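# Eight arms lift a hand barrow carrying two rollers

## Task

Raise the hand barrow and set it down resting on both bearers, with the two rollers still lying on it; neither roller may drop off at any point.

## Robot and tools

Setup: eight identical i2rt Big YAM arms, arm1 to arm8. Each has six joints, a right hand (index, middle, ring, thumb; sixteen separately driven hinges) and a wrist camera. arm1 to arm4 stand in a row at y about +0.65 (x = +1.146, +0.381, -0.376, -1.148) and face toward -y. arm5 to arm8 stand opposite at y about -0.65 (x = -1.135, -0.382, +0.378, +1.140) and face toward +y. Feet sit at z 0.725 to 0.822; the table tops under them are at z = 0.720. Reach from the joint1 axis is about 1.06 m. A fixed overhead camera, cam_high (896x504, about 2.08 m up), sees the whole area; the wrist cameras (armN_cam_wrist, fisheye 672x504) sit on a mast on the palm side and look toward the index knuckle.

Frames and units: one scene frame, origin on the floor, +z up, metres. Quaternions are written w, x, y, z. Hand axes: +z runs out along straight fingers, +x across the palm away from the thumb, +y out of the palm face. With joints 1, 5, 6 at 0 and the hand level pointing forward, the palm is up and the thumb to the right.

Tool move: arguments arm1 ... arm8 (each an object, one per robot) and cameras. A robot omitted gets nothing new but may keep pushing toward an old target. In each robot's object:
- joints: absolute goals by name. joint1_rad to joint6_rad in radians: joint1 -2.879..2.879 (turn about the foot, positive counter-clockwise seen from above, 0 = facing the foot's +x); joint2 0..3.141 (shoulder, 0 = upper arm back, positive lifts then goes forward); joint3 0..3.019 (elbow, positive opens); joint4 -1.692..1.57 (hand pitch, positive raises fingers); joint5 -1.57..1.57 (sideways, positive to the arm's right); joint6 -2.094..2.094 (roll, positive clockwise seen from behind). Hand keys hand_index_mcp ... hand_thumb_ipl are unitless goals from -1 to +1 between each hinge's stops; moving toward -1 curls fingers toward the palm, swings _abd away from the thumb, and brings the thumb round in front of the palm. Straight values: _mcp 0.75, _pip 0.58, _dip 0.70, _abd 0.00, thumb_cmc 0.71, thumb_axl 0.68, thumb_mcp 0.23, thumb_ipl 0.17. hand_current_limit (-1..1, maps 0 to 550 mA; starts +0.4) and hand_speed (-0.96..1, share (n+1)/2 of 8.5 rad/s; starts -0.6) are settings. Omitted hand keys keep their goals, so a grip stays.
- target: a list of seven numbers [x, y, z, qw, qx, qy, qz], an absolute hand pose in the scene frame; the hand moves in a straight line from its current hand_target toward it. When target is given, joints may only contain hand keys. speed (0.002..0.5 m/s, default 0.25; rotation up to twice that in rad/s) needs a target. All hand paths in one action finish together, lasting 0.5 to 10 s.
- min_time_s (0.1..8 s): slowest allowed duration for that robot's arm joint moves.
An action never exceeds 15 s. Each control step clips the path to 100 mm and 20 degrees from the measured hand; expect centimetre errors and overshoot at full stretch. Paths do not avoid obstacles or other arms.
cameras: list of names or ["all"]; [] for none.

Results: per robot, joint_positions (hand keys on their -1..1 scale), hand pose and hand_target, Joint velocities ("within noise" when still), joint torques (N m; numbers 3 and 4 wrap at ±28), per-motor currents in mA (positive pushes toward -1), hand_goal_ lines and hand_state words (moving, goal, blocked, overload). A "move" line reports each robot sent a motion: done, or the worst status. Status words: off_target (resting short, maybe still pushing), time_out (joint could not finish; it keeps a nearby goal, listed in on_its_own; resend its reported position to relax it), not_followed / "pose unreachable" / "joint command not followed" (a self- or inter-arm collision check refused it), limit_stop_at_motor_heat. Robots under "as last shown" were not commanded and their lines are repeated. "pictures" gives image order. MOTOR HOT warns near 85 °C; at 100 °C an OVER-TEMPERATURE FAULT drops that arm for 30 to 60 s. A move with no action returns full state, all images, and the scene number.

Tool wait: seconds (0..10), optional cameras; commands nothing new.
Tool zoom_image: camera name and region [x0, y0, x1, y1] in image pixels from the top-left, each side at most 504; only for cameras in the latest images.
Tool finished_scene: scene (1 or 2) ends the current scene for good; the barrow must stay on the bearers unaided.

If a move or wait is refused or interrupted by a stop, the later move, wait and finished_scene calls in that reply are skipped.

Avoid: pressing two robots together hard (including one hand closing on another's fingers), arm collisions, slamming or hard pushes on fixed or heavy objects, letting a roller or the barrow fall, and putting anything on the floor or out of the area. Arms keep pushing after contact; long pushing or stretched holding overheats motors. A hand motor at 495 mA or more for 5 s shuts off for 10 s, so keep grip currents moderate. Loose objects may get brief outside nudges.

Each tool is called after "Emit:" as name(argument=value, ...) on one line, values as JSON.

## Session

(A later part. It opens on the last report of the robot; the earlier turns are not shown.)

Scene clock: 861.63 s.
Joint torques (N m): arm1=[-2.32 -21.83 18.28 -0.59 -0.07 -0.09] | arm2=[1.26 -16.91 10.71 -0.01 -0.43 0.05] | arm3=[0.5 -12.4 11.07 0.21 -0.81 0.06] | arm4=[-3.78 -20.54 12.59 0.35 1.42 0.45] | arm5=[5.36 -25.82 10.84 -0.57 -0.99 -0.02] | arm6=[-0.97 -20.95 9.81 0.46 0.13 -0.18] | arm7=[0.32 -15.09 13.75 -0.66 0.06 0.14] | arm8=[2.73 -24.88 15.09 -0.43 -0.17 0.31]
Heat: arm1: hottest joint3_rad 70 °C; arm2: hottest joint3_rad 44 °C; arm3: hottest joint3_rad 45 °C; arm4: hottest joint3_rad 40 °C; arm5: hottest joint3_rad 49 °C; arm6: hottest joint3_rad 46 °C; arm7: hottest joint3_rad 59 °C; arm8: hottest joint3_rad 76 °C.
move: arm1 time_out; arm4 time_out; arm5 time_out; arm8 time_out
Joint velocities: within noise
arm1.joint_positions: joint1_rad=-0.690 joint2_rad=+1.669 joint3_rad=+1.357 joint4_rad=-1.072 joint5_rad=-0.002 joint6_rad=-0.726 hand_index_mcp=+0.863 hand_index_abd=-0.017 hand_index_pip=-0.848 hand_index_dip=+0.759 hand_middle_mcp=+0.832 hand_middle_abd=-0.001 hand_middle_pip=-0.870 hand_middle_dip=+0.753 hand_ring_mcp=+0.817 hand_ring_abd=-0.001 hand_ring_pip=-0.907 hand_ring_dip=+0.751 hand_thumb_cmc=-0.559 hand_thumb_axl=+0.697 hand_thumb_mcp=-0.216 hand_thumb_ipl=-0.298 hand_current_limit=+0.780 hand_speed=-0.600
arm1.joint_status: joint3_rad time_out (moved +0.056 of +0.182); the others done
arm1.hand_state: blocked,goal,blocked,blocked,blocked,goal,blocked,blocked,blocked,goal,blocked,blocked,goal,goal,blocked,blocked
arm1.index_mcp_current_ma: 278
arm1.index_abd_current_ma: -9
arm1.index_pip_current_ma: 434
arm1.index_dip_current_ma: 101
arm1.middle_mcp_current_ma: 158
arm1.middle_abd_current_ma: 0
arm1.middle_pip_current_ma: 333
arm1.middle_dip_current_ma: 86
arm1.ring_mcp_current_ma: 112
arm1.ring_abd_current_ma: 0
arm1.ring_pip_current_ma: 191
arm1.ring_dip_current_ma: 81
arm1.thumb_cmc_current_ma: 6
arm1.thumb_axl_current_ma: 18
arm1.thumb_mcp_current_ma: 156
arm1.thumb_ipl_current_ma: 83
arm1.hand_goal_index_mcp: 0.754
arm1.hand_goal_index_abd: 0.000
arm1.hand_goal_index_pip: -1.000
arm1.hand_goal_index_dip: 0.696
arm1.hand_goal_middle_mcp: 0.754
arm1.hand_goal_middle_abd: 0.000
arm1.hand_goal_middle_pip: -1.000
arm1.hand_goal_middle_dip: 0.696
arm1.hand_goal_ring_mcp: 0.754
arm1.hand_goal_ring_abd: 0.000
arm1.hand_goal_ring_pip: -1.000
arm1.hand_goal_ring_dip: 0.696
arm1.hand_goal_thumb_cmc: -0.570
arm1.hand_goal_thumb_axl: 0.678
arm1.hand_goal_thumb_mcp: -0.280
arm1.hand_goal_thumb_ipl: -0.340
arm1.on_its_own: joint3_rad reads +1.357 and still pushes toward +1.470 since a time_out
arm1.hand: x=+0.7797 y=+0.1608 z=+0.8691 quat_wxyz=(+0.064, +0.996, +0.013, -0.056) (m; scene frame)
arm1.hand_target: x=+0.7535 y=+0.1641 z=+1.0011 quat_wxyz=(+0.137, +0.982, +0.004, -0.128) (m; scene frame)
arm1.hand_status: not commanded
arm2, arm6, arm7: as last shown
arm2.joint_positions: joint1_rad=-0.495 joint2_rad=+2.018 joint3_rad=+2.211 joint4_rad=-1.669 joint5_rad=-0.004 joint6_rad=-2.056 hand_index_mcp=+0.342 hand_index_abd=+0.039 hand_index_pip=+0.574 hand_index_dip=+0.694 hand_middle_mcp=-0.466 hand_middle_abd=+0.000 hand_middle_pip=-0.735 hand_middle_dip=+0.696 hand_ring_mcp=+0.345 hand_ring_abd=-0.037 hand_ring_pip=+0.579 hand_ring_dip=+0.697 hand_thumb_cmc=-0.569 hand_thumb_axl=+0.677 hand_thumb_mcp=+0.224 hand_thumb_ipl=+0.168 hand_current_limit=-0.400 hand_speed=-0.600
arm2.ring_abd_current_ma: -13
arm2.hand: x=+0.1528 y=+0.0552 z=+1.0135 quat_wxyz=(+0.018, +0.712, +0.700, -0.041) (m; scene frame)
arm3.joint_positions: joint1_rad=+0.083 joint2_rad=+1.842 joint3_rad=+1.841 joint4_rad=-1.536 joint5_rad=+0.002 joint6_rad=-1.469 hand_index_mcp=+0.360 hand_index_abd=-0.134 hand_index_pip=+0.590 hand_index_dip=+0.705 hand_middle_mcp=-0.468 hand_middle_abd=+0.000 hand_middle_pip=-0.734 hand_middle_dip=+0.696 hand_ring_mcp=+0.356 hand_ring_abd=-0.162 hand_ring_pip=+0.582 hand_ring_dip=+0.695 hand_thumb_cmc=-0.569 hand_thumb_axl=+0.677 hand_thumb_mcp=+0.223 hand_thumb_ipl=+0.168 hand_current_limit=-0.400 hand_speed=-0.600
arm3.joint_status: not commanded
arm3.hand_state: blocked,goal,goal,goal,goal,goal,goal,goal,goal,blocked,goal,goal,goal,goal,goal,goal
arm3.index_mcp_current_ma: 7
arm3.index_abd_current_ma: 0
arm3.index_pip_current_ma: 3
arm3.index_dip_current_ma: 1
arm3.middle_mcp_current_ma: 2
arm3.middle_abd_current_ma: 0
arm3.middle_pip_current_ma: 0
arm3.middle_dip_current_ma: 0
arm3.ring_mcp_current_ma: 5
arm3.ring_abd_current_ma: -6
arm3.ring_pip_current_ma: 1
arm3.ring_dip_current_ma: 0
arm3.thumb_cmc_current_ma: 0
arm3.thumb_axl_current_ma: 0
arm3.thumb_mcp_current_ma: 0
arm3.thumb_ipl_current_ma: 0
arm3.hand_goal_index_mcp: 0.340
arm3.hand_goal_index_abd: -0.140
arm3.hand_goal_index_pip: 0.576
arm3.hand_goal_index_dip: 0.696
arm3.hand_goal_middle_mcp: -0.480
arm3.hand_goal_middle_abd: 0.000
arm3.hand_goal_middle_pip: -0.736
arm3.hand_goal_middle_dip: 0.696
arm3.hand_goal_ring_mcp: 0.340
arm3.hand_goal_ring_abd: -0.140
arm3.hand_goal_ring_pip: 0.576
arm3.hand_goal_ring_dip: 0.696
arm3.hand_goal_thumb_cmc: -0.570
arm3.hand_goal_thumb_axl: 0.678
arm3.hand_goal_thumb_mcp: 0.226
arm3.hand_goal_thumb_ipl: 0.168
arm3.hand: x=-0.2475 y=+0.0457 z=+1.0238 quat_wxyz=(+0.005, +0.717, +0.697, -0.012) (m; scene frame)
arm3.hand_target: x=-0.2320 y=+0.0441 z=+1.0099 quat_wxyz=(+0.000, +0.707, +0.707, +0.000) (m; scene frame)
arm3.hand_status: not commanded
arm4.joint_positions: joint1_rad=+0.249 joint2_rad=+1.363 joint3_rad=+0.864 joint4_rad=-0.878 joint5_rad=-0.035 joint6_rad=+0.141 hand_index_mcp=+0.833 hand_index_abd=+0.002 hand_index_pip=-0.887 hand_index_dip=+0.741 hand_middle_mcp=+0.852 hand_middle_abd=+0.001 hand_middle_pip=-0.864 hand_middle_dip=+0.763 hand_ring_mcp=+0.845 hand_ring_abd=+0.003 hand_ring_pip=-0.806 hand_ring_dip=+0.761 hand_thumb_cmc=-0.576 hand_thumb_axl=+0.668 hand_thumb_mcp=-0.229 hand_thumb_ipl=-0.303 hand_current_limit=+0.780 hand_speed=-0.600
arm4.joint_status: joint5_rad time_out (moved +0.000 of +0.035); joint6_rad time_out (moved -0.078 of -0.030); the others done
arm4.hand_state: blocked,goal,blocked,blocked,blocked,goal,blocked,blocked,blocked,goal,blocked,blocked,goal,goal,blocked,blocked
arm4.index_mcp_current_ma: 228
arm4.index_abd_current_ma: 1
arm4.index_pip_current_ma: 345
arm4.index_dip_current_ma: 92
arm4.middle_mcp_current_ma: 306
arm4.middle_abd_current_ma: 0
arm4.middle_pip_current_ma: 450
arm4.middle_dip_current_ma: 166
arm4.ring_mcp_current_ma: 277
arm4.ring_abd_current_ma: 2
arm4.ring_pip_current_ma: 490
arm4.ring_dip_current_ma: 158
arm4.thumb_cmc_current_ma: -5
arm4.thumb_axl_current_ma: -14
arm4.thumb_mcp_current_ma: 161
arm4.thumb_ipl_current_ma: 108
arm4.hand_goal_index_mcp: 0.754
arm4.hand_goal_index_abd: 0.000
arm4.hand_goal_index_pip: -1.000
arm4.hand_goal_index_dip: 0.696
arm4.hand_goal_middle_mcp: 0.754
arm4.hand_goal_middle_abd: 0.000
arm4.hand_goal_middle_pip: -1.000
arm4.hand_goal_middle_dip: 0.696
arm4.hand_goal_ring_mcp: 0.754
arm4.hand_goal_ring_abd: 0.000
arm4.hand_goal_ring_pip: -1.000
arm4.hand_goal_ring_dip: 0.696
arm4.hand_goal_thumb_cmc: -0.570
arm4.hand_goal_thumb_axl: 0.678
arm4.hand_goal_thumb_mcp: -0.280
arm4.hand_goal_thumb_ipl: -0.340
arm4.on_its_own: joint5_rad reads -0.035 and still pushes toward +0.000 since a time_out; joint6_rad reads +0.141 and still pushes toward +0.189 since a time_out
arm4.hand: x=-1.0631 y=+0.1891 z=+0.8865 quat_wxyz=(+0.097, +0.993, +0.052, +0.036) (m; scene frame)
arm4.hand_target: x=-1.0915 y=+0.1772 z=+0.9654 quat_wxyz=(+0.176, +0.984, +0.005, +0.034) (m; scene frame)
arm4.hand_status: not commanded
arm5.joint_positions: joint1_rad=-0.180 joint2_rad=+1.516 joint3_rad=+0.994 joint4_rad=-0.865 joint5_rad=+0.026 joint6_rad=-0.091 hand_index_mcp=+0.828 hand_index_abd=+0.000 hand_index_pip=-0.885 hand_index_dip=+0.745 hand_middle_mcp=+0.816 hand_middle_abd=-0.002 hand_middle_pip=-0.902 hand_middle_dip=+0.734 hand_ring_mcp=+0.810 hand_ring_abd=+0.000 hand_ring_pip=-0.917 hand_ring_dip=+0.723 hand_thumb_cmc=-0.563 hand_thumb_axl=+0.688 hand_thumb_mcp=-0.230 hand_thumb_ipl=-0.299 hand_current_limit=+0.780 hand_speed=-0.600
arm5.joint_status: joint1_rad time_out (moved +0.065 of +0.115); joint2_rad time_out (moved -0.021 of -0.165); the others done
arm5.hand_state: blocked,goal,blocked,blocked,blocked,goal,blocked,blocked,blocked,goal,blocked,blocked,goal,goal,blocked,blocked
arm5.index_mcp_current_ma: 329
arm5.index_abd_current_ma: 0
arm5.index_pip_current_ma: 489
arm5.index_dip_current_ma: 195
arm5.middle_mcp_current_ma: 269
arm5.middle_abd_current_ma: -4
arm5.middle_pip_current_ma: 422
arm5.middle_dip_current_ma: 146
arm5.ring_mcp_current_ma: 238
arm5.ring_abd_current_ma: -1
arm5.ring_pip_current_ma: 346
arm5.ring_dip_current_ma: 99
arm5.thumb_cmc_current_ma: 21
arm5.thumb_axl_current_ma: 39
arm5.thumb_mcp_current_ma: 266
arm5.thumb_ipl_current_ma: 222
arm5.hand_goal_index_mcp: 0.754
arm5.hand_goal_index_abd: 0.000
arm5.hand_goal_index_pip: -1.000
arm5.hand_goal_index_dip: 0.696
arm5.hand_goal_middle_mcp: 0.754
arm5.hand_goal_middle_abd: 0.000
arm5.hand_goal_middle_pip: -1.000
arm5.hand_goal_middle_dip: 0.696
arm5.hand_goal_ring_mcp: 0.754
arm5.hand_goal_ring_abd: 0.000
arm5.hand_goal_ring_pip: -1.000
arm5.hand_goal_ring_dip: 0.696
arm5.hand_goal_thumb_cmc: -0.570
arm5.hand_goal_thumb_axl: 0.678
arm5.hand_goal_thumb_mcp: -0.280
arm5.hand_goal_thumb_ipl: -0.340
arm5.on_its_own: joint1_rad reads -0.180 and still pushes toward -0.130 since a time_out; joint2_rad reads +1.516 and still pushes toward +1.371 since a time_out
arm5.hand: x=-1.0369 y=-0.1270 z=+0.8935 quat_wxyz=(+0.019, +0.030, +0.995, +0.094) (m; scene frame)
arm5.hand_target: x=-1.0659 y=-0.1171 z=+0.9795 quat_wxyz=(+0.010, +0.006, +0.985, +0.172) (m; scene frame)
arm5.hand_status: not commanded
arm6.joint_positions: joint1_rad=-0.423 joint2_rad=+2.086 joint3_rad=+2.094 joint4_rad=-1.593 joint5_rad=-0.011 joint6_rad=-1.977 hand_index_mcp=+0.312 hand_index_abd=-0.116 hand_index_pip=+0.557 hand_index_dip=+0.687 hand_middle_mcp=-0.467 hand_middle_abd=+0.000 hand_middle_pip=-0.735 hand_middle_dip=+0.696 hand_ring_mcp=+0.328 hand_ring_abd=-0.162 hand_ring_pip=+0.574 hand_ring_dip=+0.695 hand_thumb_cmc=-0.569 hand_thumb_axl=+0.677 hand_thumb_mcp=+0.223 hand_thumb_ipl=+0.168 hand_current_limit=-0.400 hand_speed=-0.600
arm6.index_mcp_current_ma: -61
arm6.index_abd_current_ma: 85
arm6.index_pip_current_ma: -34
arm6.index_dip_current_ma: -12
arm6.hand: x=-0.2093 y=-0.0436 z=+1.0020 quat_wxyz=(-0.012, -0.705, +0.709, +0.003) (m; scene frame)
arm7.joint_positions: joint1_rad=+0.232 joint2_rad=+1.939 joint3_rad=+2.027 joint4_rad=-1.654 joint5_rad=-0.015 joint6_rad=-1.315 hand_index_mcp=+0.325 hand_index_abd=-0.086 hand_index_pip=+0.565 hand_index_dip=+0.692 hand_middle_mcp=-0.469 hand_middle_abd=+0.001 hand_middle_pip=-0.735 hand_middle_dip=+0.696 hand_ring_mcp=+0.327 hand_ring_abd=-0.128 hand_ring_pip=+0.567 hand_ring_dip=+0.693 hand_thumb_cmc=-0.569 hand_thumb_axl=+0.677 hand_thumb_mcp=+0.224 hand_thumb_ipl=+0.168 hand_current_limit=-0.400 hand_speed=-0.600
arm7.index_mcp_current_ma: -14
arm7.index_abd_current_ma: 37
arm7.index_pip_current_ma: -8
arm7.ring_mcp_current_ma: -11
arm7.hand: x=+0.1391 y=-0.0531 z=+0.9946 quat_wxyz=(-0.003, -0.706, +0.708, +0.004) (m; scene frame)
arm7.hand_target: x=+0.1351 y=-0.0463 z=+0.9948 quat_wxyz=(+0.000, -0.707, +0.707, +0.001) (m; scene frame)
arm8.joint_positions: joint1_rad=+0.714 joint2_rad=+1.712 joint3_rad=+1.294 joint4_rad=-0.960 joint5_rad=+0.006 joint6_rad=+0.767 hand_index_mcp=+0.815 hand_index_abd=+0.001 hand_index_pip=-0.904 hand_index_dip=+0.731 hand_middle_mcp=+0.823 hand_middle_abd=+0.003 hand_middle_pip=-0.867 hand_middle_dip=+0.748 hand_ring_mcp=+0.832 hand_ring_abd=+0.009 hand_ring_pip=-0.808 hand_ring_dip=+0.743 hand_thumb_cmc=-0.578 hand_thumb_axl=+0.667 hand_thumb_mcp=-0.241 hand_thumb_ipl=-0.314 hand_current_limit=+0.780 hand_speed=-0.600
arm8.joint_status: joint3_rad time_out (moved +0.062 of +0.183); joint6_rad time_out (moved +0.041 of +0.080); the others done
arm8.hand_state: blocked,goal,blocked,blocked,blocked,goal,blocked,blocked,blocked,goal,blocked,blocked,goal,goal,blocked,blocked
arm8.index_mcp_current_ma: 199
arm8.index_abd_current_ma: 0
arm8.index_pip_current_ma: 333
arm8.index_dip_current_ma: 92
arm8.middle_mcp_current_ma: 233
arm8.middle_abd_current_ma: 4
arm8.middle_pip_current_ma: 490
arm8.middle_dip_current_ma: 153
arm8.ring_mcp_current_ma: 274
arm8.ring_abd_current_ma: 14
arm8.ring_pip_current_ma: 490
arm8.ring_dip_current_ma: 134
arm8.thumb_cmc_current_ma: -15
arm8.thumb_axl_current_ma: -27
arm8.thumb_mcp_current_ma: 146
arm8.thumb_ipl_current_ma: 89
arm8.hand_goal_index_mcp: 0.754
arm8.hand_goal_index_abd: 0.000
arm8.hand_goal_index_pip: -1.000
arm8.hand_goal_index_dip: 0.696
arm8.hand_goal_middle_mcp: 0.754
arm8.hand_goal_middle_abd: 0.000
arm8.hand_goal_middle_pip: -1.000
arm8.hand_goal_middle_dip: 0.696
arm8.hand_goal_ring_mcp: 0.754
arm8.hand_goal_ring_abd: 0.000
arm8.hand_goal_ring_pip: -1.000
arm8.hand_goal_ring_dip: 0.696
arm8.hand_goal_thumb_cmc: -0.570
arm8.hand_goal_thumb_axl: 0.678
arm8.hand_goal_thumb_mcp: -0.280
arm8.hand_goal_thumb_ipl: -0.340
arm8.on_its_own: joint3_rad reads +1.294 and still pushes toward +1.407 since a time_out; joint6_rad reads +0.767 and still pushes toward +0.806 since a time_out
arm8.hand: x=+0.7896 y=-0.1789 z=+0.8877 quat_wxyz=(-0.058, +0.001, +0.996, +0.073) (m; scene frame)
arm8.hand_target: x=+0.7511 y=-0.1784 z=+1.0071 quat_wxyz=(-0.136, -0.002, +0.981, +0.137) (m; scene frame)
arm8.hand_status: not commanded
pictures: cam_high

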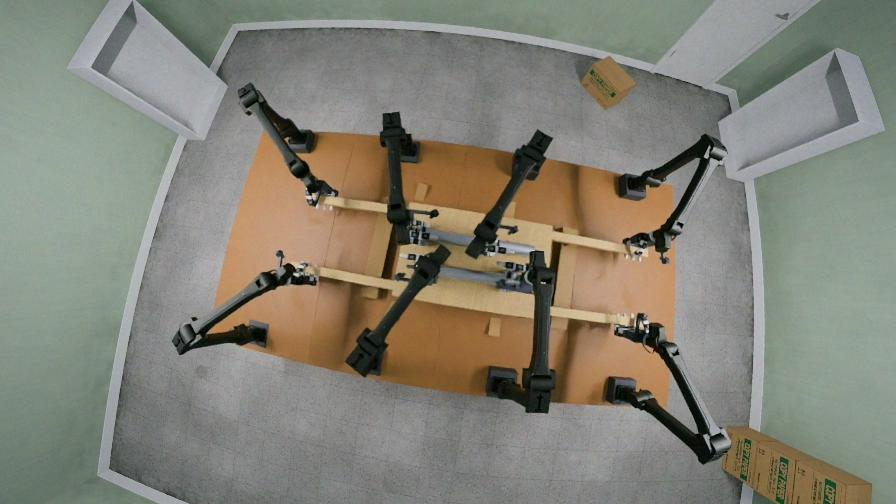

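Emit:
move(arm1={"joints":{"joint2_rad":1.63},"min_time_s":4}, arm8={"joints":{"joint2_rad":1.68},"min_time_s":4}, arm4={"joints":{"joint2_rad":1.32},"min_time_s":4}, arm5={"joints":{"joint2_rad":1.46},"min_time_s":4}, arm2={"target":[0.152,0.051,0.985,0,0.7071,0.7071,0],"speed":0.008}, arm3={"target":[-0.24,0.044,0.982,0,0.7071,0.7071,0],"speed":0.01}, arm6={"target":[-0.205,-0.038,0.970,0,-0.7071,0.7071,0],"speed":0.008}, arm7={"target":[0.137,-0.047,0.965,0,-0.7071,0.7071,0],"speed":0.008}, cameras=["cam_high"])

Emit:
zoom_image(camera="cam_high", region=[370, 180, 560, 330])

Scene clock: 893.77 s.
Joint torques (N m): arm1=[-1.9 -19.08 16.81 -0.62 -0.09 -0.09] | arm2=[1.32 -16.32 8.95 -0.06 -0.19 -0.09] | arm3=[-0.73 -12.69 8.8 0.88 -0.59 0.01] | arm4=[-2.96 -16.38 12.33 0.14 1.07 0.51] | arm5=[4.37 -20.89 10.8 -0.77 -0.85 -0.1] | arm6=[-0.56 -21.95 5.7 0.87 -0.21 -0.13] | arm7=[0.21 -16.09 8.99 0.75 -0.19 0.11] | arm8=[2.08 -22.65 13.5 -0.54 0.06 0.24]
Heat: arm1: hottest joint3_rad 70 °C; arm2: hottest joint3_rad 44 °C; arm3: hottest joint3_rad 43 °C; arm4: hottest joint3_rad 42 °C; arm5: hottest joint3_rad 50 °C; arm6: hottest joint3_rad 46 °C; arm7: hottest joint3_rad 59 °C; arm8: hottest joint3_rad 78 °C.
move: arm1 done; arm2 off_target; arm3 off_target; arm4 done; arm5 done; arm6 off_target; arm7 off_target; arm8 done
Joint velocities: within noise
arm1.joint_positions: joint1_rad=-0.696 joint2_rad=+1.721 joint3_rad=+1.372 joint4_rad=-1.074 joint5_rad=-0.001 joint6_rad=-0.727 hand_index_mcp=+0.863 hand_index_abd=-0.011 hand_index_pip=-0.848 hand_index_dip=+0.753 hand_middle_mcp=+0.832 hand_middle_abd=-0.001 hand_middle_pip=-0.868 hand_middle_dip=+0.754 hand_ring_mcp=+0.823 hand_ring_abd=-0.001 hand_ring_pip=-0.901 hand_ring_dip=+0.755 hand_thumb_cmc=-0.561 hand_thumb_axl=+0.696 hand_thumb_mcp=-0.216 hand_thumb_ipl=-0.298 hand_current_limit=+0.780 hand_speed=-0.600
arm1.joint_status: all done
arm1.hand_state: blocked,goal,blocked,blocked,blocked,goal,blocked,blocked,blocked,goal,blocked,blocked,goal,goal,blocked,blocked
arm1.index_mcp_current_ma: 278
arm1.index_abd_current_ma: -5
arm1.index_pip_current_ma: 434
arm1.index_dip_current_ma: 86
arm1.middle_mcp_current_ma: 158
arm1.middle_abd_current_ma: 0
arm1.middle_pip_current_ma: 343
arm1.middle_dip_current_ma: 88
arm1.ring_mcp_current_ma: 130
arm1.ring_abd_current_ma: 0
arm1.ring_pip_current_ma: 213
arm1.ring_dip_current_ma: 90
arm1.thumb_cmc_current_ma: 4
arm1.thumb_axl_current_ma: 17
arm1.thumb_mcp_current_ma: 156
arm1.thumb_ipl_current_ma: 83
arm1.hand_goal_index_mcp: 0.754
arm1.hand_goal_index_abd: 0.000
arm1.hand_goal_index_pip: -1.000
arm1.hand_goal_index_dip: 0.696
arm1.hand_goal_middle_mcp: 0.754
arm1.hand_goal_middle_abd: 0.000
arm1.hand_goal_middle_pip: -1.000
arm1.hand_goal_middle_dip: 0.696
arm1.hand_goal_ring_mcp: 0.754
arm1.hand_goal_ring_abd: 0.000
arm1.hand_goal_ring_pip: -1.000
arm1.hand_goal_ring_dip: 0.696
arm1.hand_goal_thumb_cmc: -0.570
arm1.hand_goal_thumb_axl: 0.678
arm1.hand_goal_thumb_mcp: -0.280
arm1.hand_goal_thumb_ipl: -0.340
arm1.on_its_own: joint3_rad reads +1.372 and still pushes toward +1.470 since a time_out
arm1.hand: x=+0.7730 y=+0.1594 z=+0.8452 quat_wxyz=(+0.049, +0.998, +0.010, -0.044) (m; scene frame)
arm1.hand_target: x=+0.7459 y=+0.1560 z=+0.9439 quat_wxyz=(+0.103, +0.990, +0.004, -0.097) (m; scene frame)
arm1.hand_status: not commanded
arm2.joint_positions: joint1_rad=-0.495 joint2_rad=+2.044 joint3_rad=+2.211 joint4_rad=-1.669 joint5_rad=-0.002 joint6_rad=-2.056 hand_index_mcp=+0.342 hand_index_abd=+0.039 hand_index_pip=+0.574 hand_index_dip=+0.694 hand_middle_mcp=-0.466 hand_middle_abd=+0.000 hand_middle_pip=-0.735 hand_middle_dip=+0.696 hand_ring_mcp=+0.345 hand_ring_abd=-0.037 hand_ring_pip=+0.579 hand_ring_dip=+0.697 hand_thumb_cmc=-0.569 hand_thumb_axl=+0.677 hand_thumb_mcp=+0.224 hand_thumb_ipl=+0.168 hand_current_limit=-0.400 hand_speed=-0.600
arm2.joint_status: not commanded
arm2.hand_state: goal,goal,goal,goal,goal,goal,goal,goal,goal,goal,goal,goal,goal,goal,goal,goal
arm2.index_mcp_current_ma: 8
arm2.index_abd_current_ma: 11
arm2.index_pip_current_ma: -8
arm2.index_dip_current_ma: -12
arm2.middle_mcp_current_ma: 72
arm2.middle_abd_current_ma: 0
arm2.middle_pip_current_ma: 7
arm2.middle_dip_current_ma: 0
arm2.ring_mcp_current_ma: 28
arm2.ring_abd_current_ma: -12
arm2.ring_pip_current_ma: 13
arm2.ring_dip_current_ma: 7
arm2.thumb_cmc_current_ma: 3
arm2.thumb_axl_current_ma: -4
arm2.thumb_mcp_current_ma: -14
arm2.thumb_ipl_current_ma: -2
arm2.hand_goal_index_mcp: 0.340
arm2.hand_goal_index_abd: 0.036
arm2.hand_goal_index_pip: 0.576
arm2.hand_goal_index_dip: 0.696
arm2.hand_goal_middle_mcp: -0.480
arm2.hand_goal_middle_abd: 0.000
arm2.hand_goal_middle_pip: -0.736
arm2.hand_goal_middle_dip: 0.696
arm2.hand_goal_ring_mcp: 0.340
arm2.hand_goal_ring_abd: -0.034
arm2.hand_goal_ring_pip: 0.576
arm2.hand_goal_ring_dip: 0.696
arm2.hand_goal_thumb_cmc: -0.570
arm2.hand_goal_thumb_axl: 0.678
arm2.hand_goal_thumb_mcp: 0.226
arm2.hand_goal_thumb_ipl: 0.168
arm2.hand: x=+0.1511 y=+0.0525 z=+0.9979 quat_wxyz=(+0.014, +0.713, +0.701, -0.029) (m; scene frame)
arm2.hand_target: x=+0.1522 y=+0.0516 z=+0.9845 quat_wxyz=(+0.008, +0.709, +0.705, -0.016) (m; scene frame)
arm2.hand_status: off_target (0.013 m and 3.8 deg from the pose sent, 0.029 m and 5.2 deg at the start; a joint's target at an end of its range on 180 of 183 steps)
arm3.joint_positions: joint1_rad=+0.086 joint2_rad=+1.849 joint3_rad=+1.797 joint4_rad=-1.484 joint5_rad=-0.003 joint6_rad=-1.476 hand_index_mcp=+0.352 hand_index_abd=-0.131 hand_index_pip=+0.584 hand_index_dip=+0.701 hand_middle_mcp=-0.468 hand_middle_abd=+0.000 hand_middle_pip=-0.734 hand_middle_dip=+0.696 hand_ring_mcp=+0.348 hand_ring_abd=-0.158 hand_ring_pip=+0.581 hand_ring_dip=+0.695 hand_thumb_cmc=-0.569 hand_thumb_axl=+0.677 hand_thumb_mcp=+0.223 hand_thumb_ipl=+0.168 hand_current_limit=-0.400 hand_speed=-0.600
arm3.joint_status: not commanded
arm3.hand_state: goal,goal,goal,goal,goal,goal,goal,goal,goal,goal,goal,goal,goal,goal,goal,goal
arm3.index_mcp_current_ma: 3
arm3.index_abd_current_ma: 1
arm3.index_pip_current_ma: 1
arm3.index_dip_current_ma: 0
arm3.middle_mcp_current_ma: 2
arm3.middle_abd_current_ma: 0
arm3.middle_pip_current_ma: 0
arm3.middle_dip_current_ma: 0
arm3.ring_mcp_current_ma: 1
arm3.ring_abd_current_ma: -4
arm3.ring_pip_current_ma: 0
arm3.ring_dip_current_ma: 0
arm3.thumb_cmc_current_ma: 0
arm3.thumb_axl_current_ma: 0
arm3.thumb_mcp_current_ma: 0
arm3.thumb_ipl_current_ma: 0
arm3.hand_goal_index_mcp: 0.340
arm3.hand_goal_index_abd: -0.140
arm3.hand_goal_index_pip: 0.576
arm3.hand_goal_index_dip: 0.696
arm3.hand_goal_middle_mcp: -0.480
arm3.hand_goal_middle_abd: 0.000
arm3.hand_goal_middle_pip: -0.736
arm3.hand_goal_middle_dip: 0.696
arm3.hand_goal_ring_mcp: 0.340
arm3.hand_goal_ring_abd: -0.140
arm3.hand_goal_ring_pip: 0.576
arm3.hand_goal_ring_dip: 0.696
arm3.hand_goal_thumb_cmc: -0.570
arm3.hand_goal_thumb_axl: 0.678
arm3.hand_goal_thumb_mcp: 0.226
arm3.hand_goal_thumb_ipl: 0.168
arm3.hand: x=-0.2444 y=+0.0447 z=+1.0041 quat_wxyz=(+0.008, +0.713, +0.701, -0.011) (m; scene frame)
arm3.hand_target: x=-0.2402 y=+0.0446 z=+0.9822 quat_wxyz=(+0.000, +0.707, +0.707, +0.000) (m; scene frame)
arm3.hand_status: off_target (0.023 m and 1.8 deg from the pose sent, 0.043 m and 2.2 deg at the start)
arm4.joint_positions: joint1_rad=+0.237 joint2_rad=+1.397 joint3_rad=+0.864 joint4_rad=-0.876 joint5_rad=-0.026 joint6_rad=+0.135 hand_index_mcp=+0.833 hand_index_abd=+0.002 hand_index_pip=-0.881 hand_index_dip=+0.746 hand_middle_mcp=+0.852 hand_middle_abd=+0.001 hand_middle_pip=-0.864 hand_middle_dip=+0.763 hand_ring_mcp=+0.845 hand_ring_abd=+0.003 hand_ring_pip=-0.811 hand_ring_dip=+0.761 hand_thumb_cmc=-0.574 hand_thumb_axl=+0.671 hand_thumb_mcp=-0.228 hand_thumb_ipl=-0.303 hand_current_limit=+0.780 hand_speed=-0.600
arm4.joint_status: all done
arm4.hand_state: blocked,goal,blocked,blocked,blocked,goal,blocked,blocked,blocked,goal,blocked,blocked,goal,goal,blocked,blocked
arm4.index_mcp_current_ma: 228
arm4.index_abd_current_ma: 1
arm4.index_pip_current_ma: 371
arm4.index_dip_current_ma: 108
arm4.middle_mcp_current_ma: 306
arm4.middle_abd_current_ma: 0
arm4.middle_pip_current_ma: 450
arm4.middle_dip_current_ma: 166
arm4.ring_mcp_current_ma: 277
arm4.ring_abd_current_ma: 2
arm4.ring_pip_current_ma: 490
arm4.ring_dip_current_ma: 158
arm4.thumb_cmc_current_ma: -3
arm4.thumb_axl_current_ma: -8
arm4.thumb_mcp_current_ma: 163
arm4.thumb_ipl_current_ma: 108
arm4.hand_goal_index_mcp: 0.754
arm4.hand_goal_index_abd: 0.000
arm4.hand_goal_index_pip: -1.000
arm4.hand_goal_index_dip: 0.696
arm4.hand_goal_middle_mcp: 0.754
arm4.hand_goal_middle_abd: 0.000
arm4.hand_goal_middle_pip: -1.000
arm4.hand_goal_middle_dip: 0.696
arm4.hand_goal_ring_mcp: 0.754
arm4.hand_goal_ring_abd: 0.000
arm4.hand_goal_ring_pip: -1.000
arm4.hand_goal_ring_dip: 0.696
arm4.hand_goal_thumb_cmc: -0.570
arm4.hand_goal_thumb_axl: 0.678
arm4.hand_goal_thumb_mcp: -0.280
arm4.hand_goal_thumb_ipl: -0.340
arm4.on_its_own: joint6_rad reads +0.135 and still pushes toward +0.189 since a time_out
arm4.hand: x=-1.0698 y=+0.1884 z=+0.8715 quat_wxyz=(+0.082, +0.995, +0.048, +0.028) (m; scene frame)
arm4.hand_target: x=-1.0910 y=+0.1741 z=+0.9239 quat_wxyz=(+0.132, +0.991, +0.005, +0.026) (m; scene frame)
arm4.hand_status: not commanded
arm5.joint_positions: joint1_rad=-0.168 joint2_rad=+1.548 joint3_rad=+0.992 joint4_rad=-0.862 joint5_rad=+0.022 joint6_rad=-0.082 hand_index_mcp=+0.828 hand_index_abd=+0.000 hand_index_pip=-0.885 hand_index_dip=+0.745 hand_middle_mcp=+0.816 hand_middle_abd=-0.002 hand_middle_pip=-0.899 hand_middle_dip=+0.736 hand_ring_mcp=+0.810 hand_ring_abd=+0.000 hand_ring_pip=-0.912 hand_ring_dip=+0.726 hand_thumb_cmc=-0.563 hand_thumb_axl=+0.686 hand_thumb_mcp=-0.229 hand_thumb_ipl=-0.304 hand_current_limit=+0.780 hand_speed=-0.600
arm5.joint_status: all done
arm5.hand_state: blocked,goal,blocked,blocked,blocked,goal,blocked,blocked,blocked,goal,blocked,blocked,goal,goal,blocked,blocked
arm5.index_mcp_current_ma: 329
arm5.index_abd_current_ma: 0
arm5.index_pip_current_ma: 490
arm5.index_dip_current_ma: 195
arm5.middle_mcp_current_ma: 269
arm5.middle_abd_current_ma: -4
arm5.middle_pip_current_ma: 437
arm5.middle_dip_current_ma: 155
arm5.ring_mcp_current_ma: 238
arm5.ring_abd_current_ma: -1
arm5.ring_pip_current_ma: 373
arm5.ring_dip_current_ma: 112
arm5.thumb_cmc_current_ma: 20
arm5.thumb_axl_current_ma: 33
arm5.thumb_mcp_current_ma: 268
arm5.thumb_ipl_current_ma: 193
arm5.hand_goal_index_mcp: 0.754
arm5.hand_goal_index_abd: 0.000
arm5.hand_goal_index_pip: -1.000
arm5.hand_goal_index_dip: 0.696
arm5.hand_goal_middle_mcp: 0.754
arm5.hand_goal_middle_abd: 0.000
arm5.hand_goal_middle_pip: -1.000
arm5.hand_goal_middle_dip: 0.696
arm5.hand_goal_ring_mcp: 0.754
arm5.hand_goal_ring_abd: 0.000
arm5.hand_goal_ring_pip: -1.000
arm5.hand_goal_ring_dip: 0.696
arm5.hand_goal_thumb_cmc: -0.570
arm5.hand_goal_thumb_axl: 0.678
arm5.hand_goal_thumb_mcp: -0.280
arm5.hand_goal_thumb_ipl: -0.340
arm5.hand: x=-1.0436 y=-0.1275 z=+0.8765 quat_wxyz=(+0.014, +0.028, +0.996, +0.079) (m; scene frame)
arm5.hand_target: x=-1.0661 y=-0.1144 z=+0.9335 quat_wxyz=(+0.006, +0.006, +0.992, +0.128) (m; scene frame)
arm5.hand_status: not commanded
arm6.joint_positions: joint1_rad=-0.423 joint2_rad=+2.086 joint3_rad=+2.055 joint4_rad=-1.519 joint5_rad=+0.000 joint6_rad=-1.977 hand_index_mcp=+0.333 hand_index_abd=-0.142 hand_index_pip=+0.572 hand_index_dip=+0.694 hand_middle_mcp=-0.467 hand_middle_abd=+0.000 hand_middle_pip=-0.735 hand_middle_dip=+0.696 hand_ring_mcp=+0.332 hand_ring_abd=-0.183 hand_ring_pip=+0.574 hand_ring_dip=+0.695 hand_thumb_cmc=-0.569 hand_thumb_axl=+0.677 hand_thumb_mcp=+0.223 hand_thumb_ipl=+0.168 hand_current_limit=-0.400 hand_speed=-0.600
arm6.joint_status: not commanded
arm6.hand_state: goal,goal,goal,goal,goal,goal,goal,goal,goal,blocked,goal,goal,goal,goal,goal,goal
arm6.index_mcp_current_ma: -10
arm6.index_abd_current_ma: 26
arm6.index_pip_current_ma: -4
arm6.index_dip_current_ma: -2
arm6.middle_mcp_current_ma: 22
arm6.middle_abd_current_ma: 0
arm6.middle_pip_current_ma: 1
arm6.middle_dip_current_ma: 0
arm6.ring_mcp_current_ma: -11
arm6.ring_abd_current_ma: -36
arm6.ring_pip_current_ma: -1
arm6.ring_dip_current_ma: -1
arm6.thumb_cmc_current_ma: 1
arm6.thumb_axl_current_ma: 0
arm6.thumb_mcp_current_ma: -3
arm6.thumb_ipl_current_ma: 0
arm6.hand_goal_index_mcp: 0.340
arm6.hand_goal_index_abd: -0.160
arm6.hand_goal_index_pip: 0.576
arm6.hand_goal_index_dip: 0.696
arm6.hand_goal_middle_mcp: -0.480
arm6.hand_goal_middle_abd: 0.000
arm6.hand_goal_middle_pip: -0.736
arm6.hand_goal_middle_dip: 0.696
arm6.hand_goal_ring_mcp: 0.340
arm6.hand_goal_ring_abd: -0.160
arm6.hand_goal_ring_pip: 0.576
arm6.hand_goal_ring_dip: 0.696
arm6.hand_goal_thumb_cmc: -0.570
arm6.hand_goal_thumb_axl: 0.678
arm6.hand_goal_thumb_mcp: 0.226
arm6.hand_goal_thumb_ipl: 0.168
arm6.on_its_own: hand_index_abd moved -0.025 to your old target -0.160
arm6.hand: x=-0.2043 y=-0.0367 z=+0.9854 quat_wxyz=(+0.006, -0.705, +0.709, +0.004) (m; scene frame)
arm6.hand_target: x=-0.2050 y=-0.0383 z=+0.9701 quat_wxyz=(+0.000, -0.707, +0.707, +0.000) (m; scene frame)
arm6.hand_status: off_target (0.015 m and 0.9 deg from the pose sent, 0.033 m and 1.4 deg at the start)
arm7.joint_positions: joint1_rad=+0.232 joint2_rad=+1.941 joint3_rad=+1.996 joint4_rad=-1.602 joint5_rad=-0.009 joint6_rad=-1.315 hand_index_mcp=+0.343 hand_index_abd=-0.107 hand_index_pip=+0.575 hand_index_dip=+0.694 hand_middle_mcp=-0.469 hand_middle_abd=+0.001 hand_middle_pip=-0.735 hand_middle_dip=+0.696 hand_ring_mcp=+0.341 hand_ring_abd=-0.131 hand_ring_pip=+0.574 hand_ring_dip=+0.694 hand_thumb_cmc=-0.569 hand_thumb_axl=+0.677 hand_thumb_mcp=+0.224 hand_thumb_ipl=+0.168 hand_current_limit=-0.400 hand_speed=-0.600
arm7.joint_status: not commanded
arm7.hand_state: goal,goal,goal,goal,goal,goal,goal,goal,goal,goal,goal,goal,goal,goal,goal,goal
arm7.index_mcp_current_ma: 1
arm7.index_abd_current_ma: 8
arm7.index_pip_current_ma: 0
arm7.index_dip_current_ma: -1
arm7.middle_mcp_current_ma: 9
arm7.middle_abd_current_ma: 0
arm7.middle_pip_current_ma: 0
arm7.middle_dip_current_ma: 0
arm7.ring_mcp_current_ma: 0
arm7.ring_abd_current_ma: -6
arm7.ring_pip_current_ma: 0
arm7.ring_dip_current_ma: -1
arm7.thumb_cmc_current_ma: 0
arm7.thumb_axl_current_ma: 0
arm7.thumb_mcp_current_ma: -1
arm7.thumb_ipl_current_ma: 0
arm7.hand_goal_index_mcp: 0.340
arm7.hand_goal_index_abd: -0.120
arm7.hand_goal_index_pip: 0.576
arm7.hand_goal_index_dip: 0.696
arm7.hand_goal_middle_mcp: -0.480
arm7.hand_goal_middle_abd: 0.000
arm7.hand_goal_middle_pip: -0.736
arm7.hand_goal_middle_dip: 0.696
arm7.hand_goal_ring_mcp: 0.340
arm7.hand_goal_ring_abd: -0.120
arm7.hand_goal_ring_pip: 0.576
arm7.hand_goal_ring_dip: 0.696
arm7.hand_goal_thumb_cmc: -0.570
arm7.hand_goal_thumb_axl: 0.678
arm7.hand_goal_thumb_mcp: 0.226
arm7.hand_goal_thumb_ipl: 0.168
arm7.on_its_own: hand_index_abd moved -0.021 to your old target -0.120
arm7.hand: x=+0.1386 y=-0.0467 z=+0.9818 quat_wxyz=(+0.005, -0.706, +0.708, +0.010) (m; scene frame)
arm7.hand_target: x=+0.1371 y=-0.0473 z=+0.9653 quat_wxyz=(+0.000, -0.707, +0.707, +0.000) (m; scene frame)
arm7.hand_status: off_target (0.017 m and 1.3 deg from the pose sent, 0.030 m and 0.6 deg at the start)
arm8.joint_positions: joint1_rad=+0.722 joint2_rad=+1.771 joint3_rad=+1.312 joint4_rad=-0.960 joint5_rad=+0.000 joint6_rad=+0.775 hand_index_mcp=+0.816 hand_index_abd=+0.001 hand_index_pip=-0.898 hand_index_dip=+0.734 hand_middle_mcp=+0.823 hand_middle_abd=+0.003 hand_middle_pip=-0.867 hand_middle_dip=+0.748 hand_ring_mcp=+0.824 hand_ring_abd=+0.004 hand_ring_pip=-0.810 hand_ring_dip=+0.743 hand_thumb_cmc=-0.576 hand_thumb_axl=+0.671 hand_thumb_mcp=-0.246 hand_thumb_ipl=-0.319 hand_current_limit=+0.780 hand_speed=-0.600
arm8.joint_status: all done
arm8.hand_state: blocked,goal,blocked,blocked,blocked,goal,blocked,blocked,blocked,goal,blocked,blocked,goal,goal,blocked,blocked
arm8.index_mcp_current_ma: 203
arm8.index_abd_current_ma: 0
arm8.index_pip_current_ma: 357
arm8.index_dip_current_ma: 101
arm8.middle_mcp_current_ma: 233
arm8.middle_abd_current_ma: 4
arm8.middle_pip_current_ma: 489
arm8.middle_dip_current_ma: 153
arm8.ring_mcp_current_ma: 239
arm8.ring_abd_current_ma: 5
arm8.ring_pip_current_ma: 490
arm8.ring_dip_current_ma: 132
arm8.thumb_cmc_current_ma: -10
arm8.thumb_axl_current_ma: -16
arm8.thumb_mcp_current_ma: 123
arm8.thumb_ipl_current_ma: 70
arm8.hand_goal_index_mcp: 0.754
arm8.hand_goal_index_abd: 0.000
arm8.hand_goal_index_pip: -1.000
arm8.hand_goal_index_dip: 0.696
arm8.hand_goal_middle_mcp: 0.754
arm8.hand_goal_middle_abd: 0.000
arm8.hand_goal_middle_pip: -1.000
arm8.hand_goal_middle_dip: 0.696
arm8.hand_goal_ring_mcp: 0.754
arm8.hand_goal_ring_abd: 0.000
arm8.hand_goal_ring_pip: -1.000
arm8.hand_goal_ring_dip: 0.696
arm8.hand_goal_thumb_cmc: -0.570
arm8.hand_goal_thumb_axl: 0.678
arm8.hand_goal_thumb_mcp: -0.280
arm8.hand_goal_thumb_ipl: -0.340
arm8.on_its_own: joint3_rad reads +1.312 and still pushes toward +1.407 since a time_out
arm8.hand: x=+0.7821 y=-0.1791 z=+0.8614 quat_wxyz=(-0.047, +0.000, +0.997, +0.055) (m; scene frame)
arm8.hand_target: x=+0.7471 y=-0.1738 z=+0.9532 quat_wxyz=(-0.104, -0.002, +0.989, +0.106) (m; scene frame)
arm8.hand_status: not commanded
pictures: cam_high

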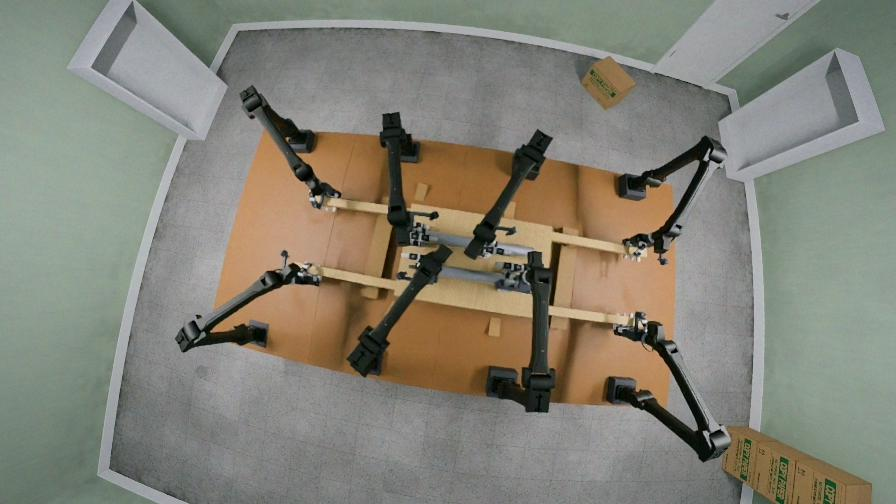

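Scaled by 2.653 from the camera's 896x504 image, which has a finer 1280x720 frame.

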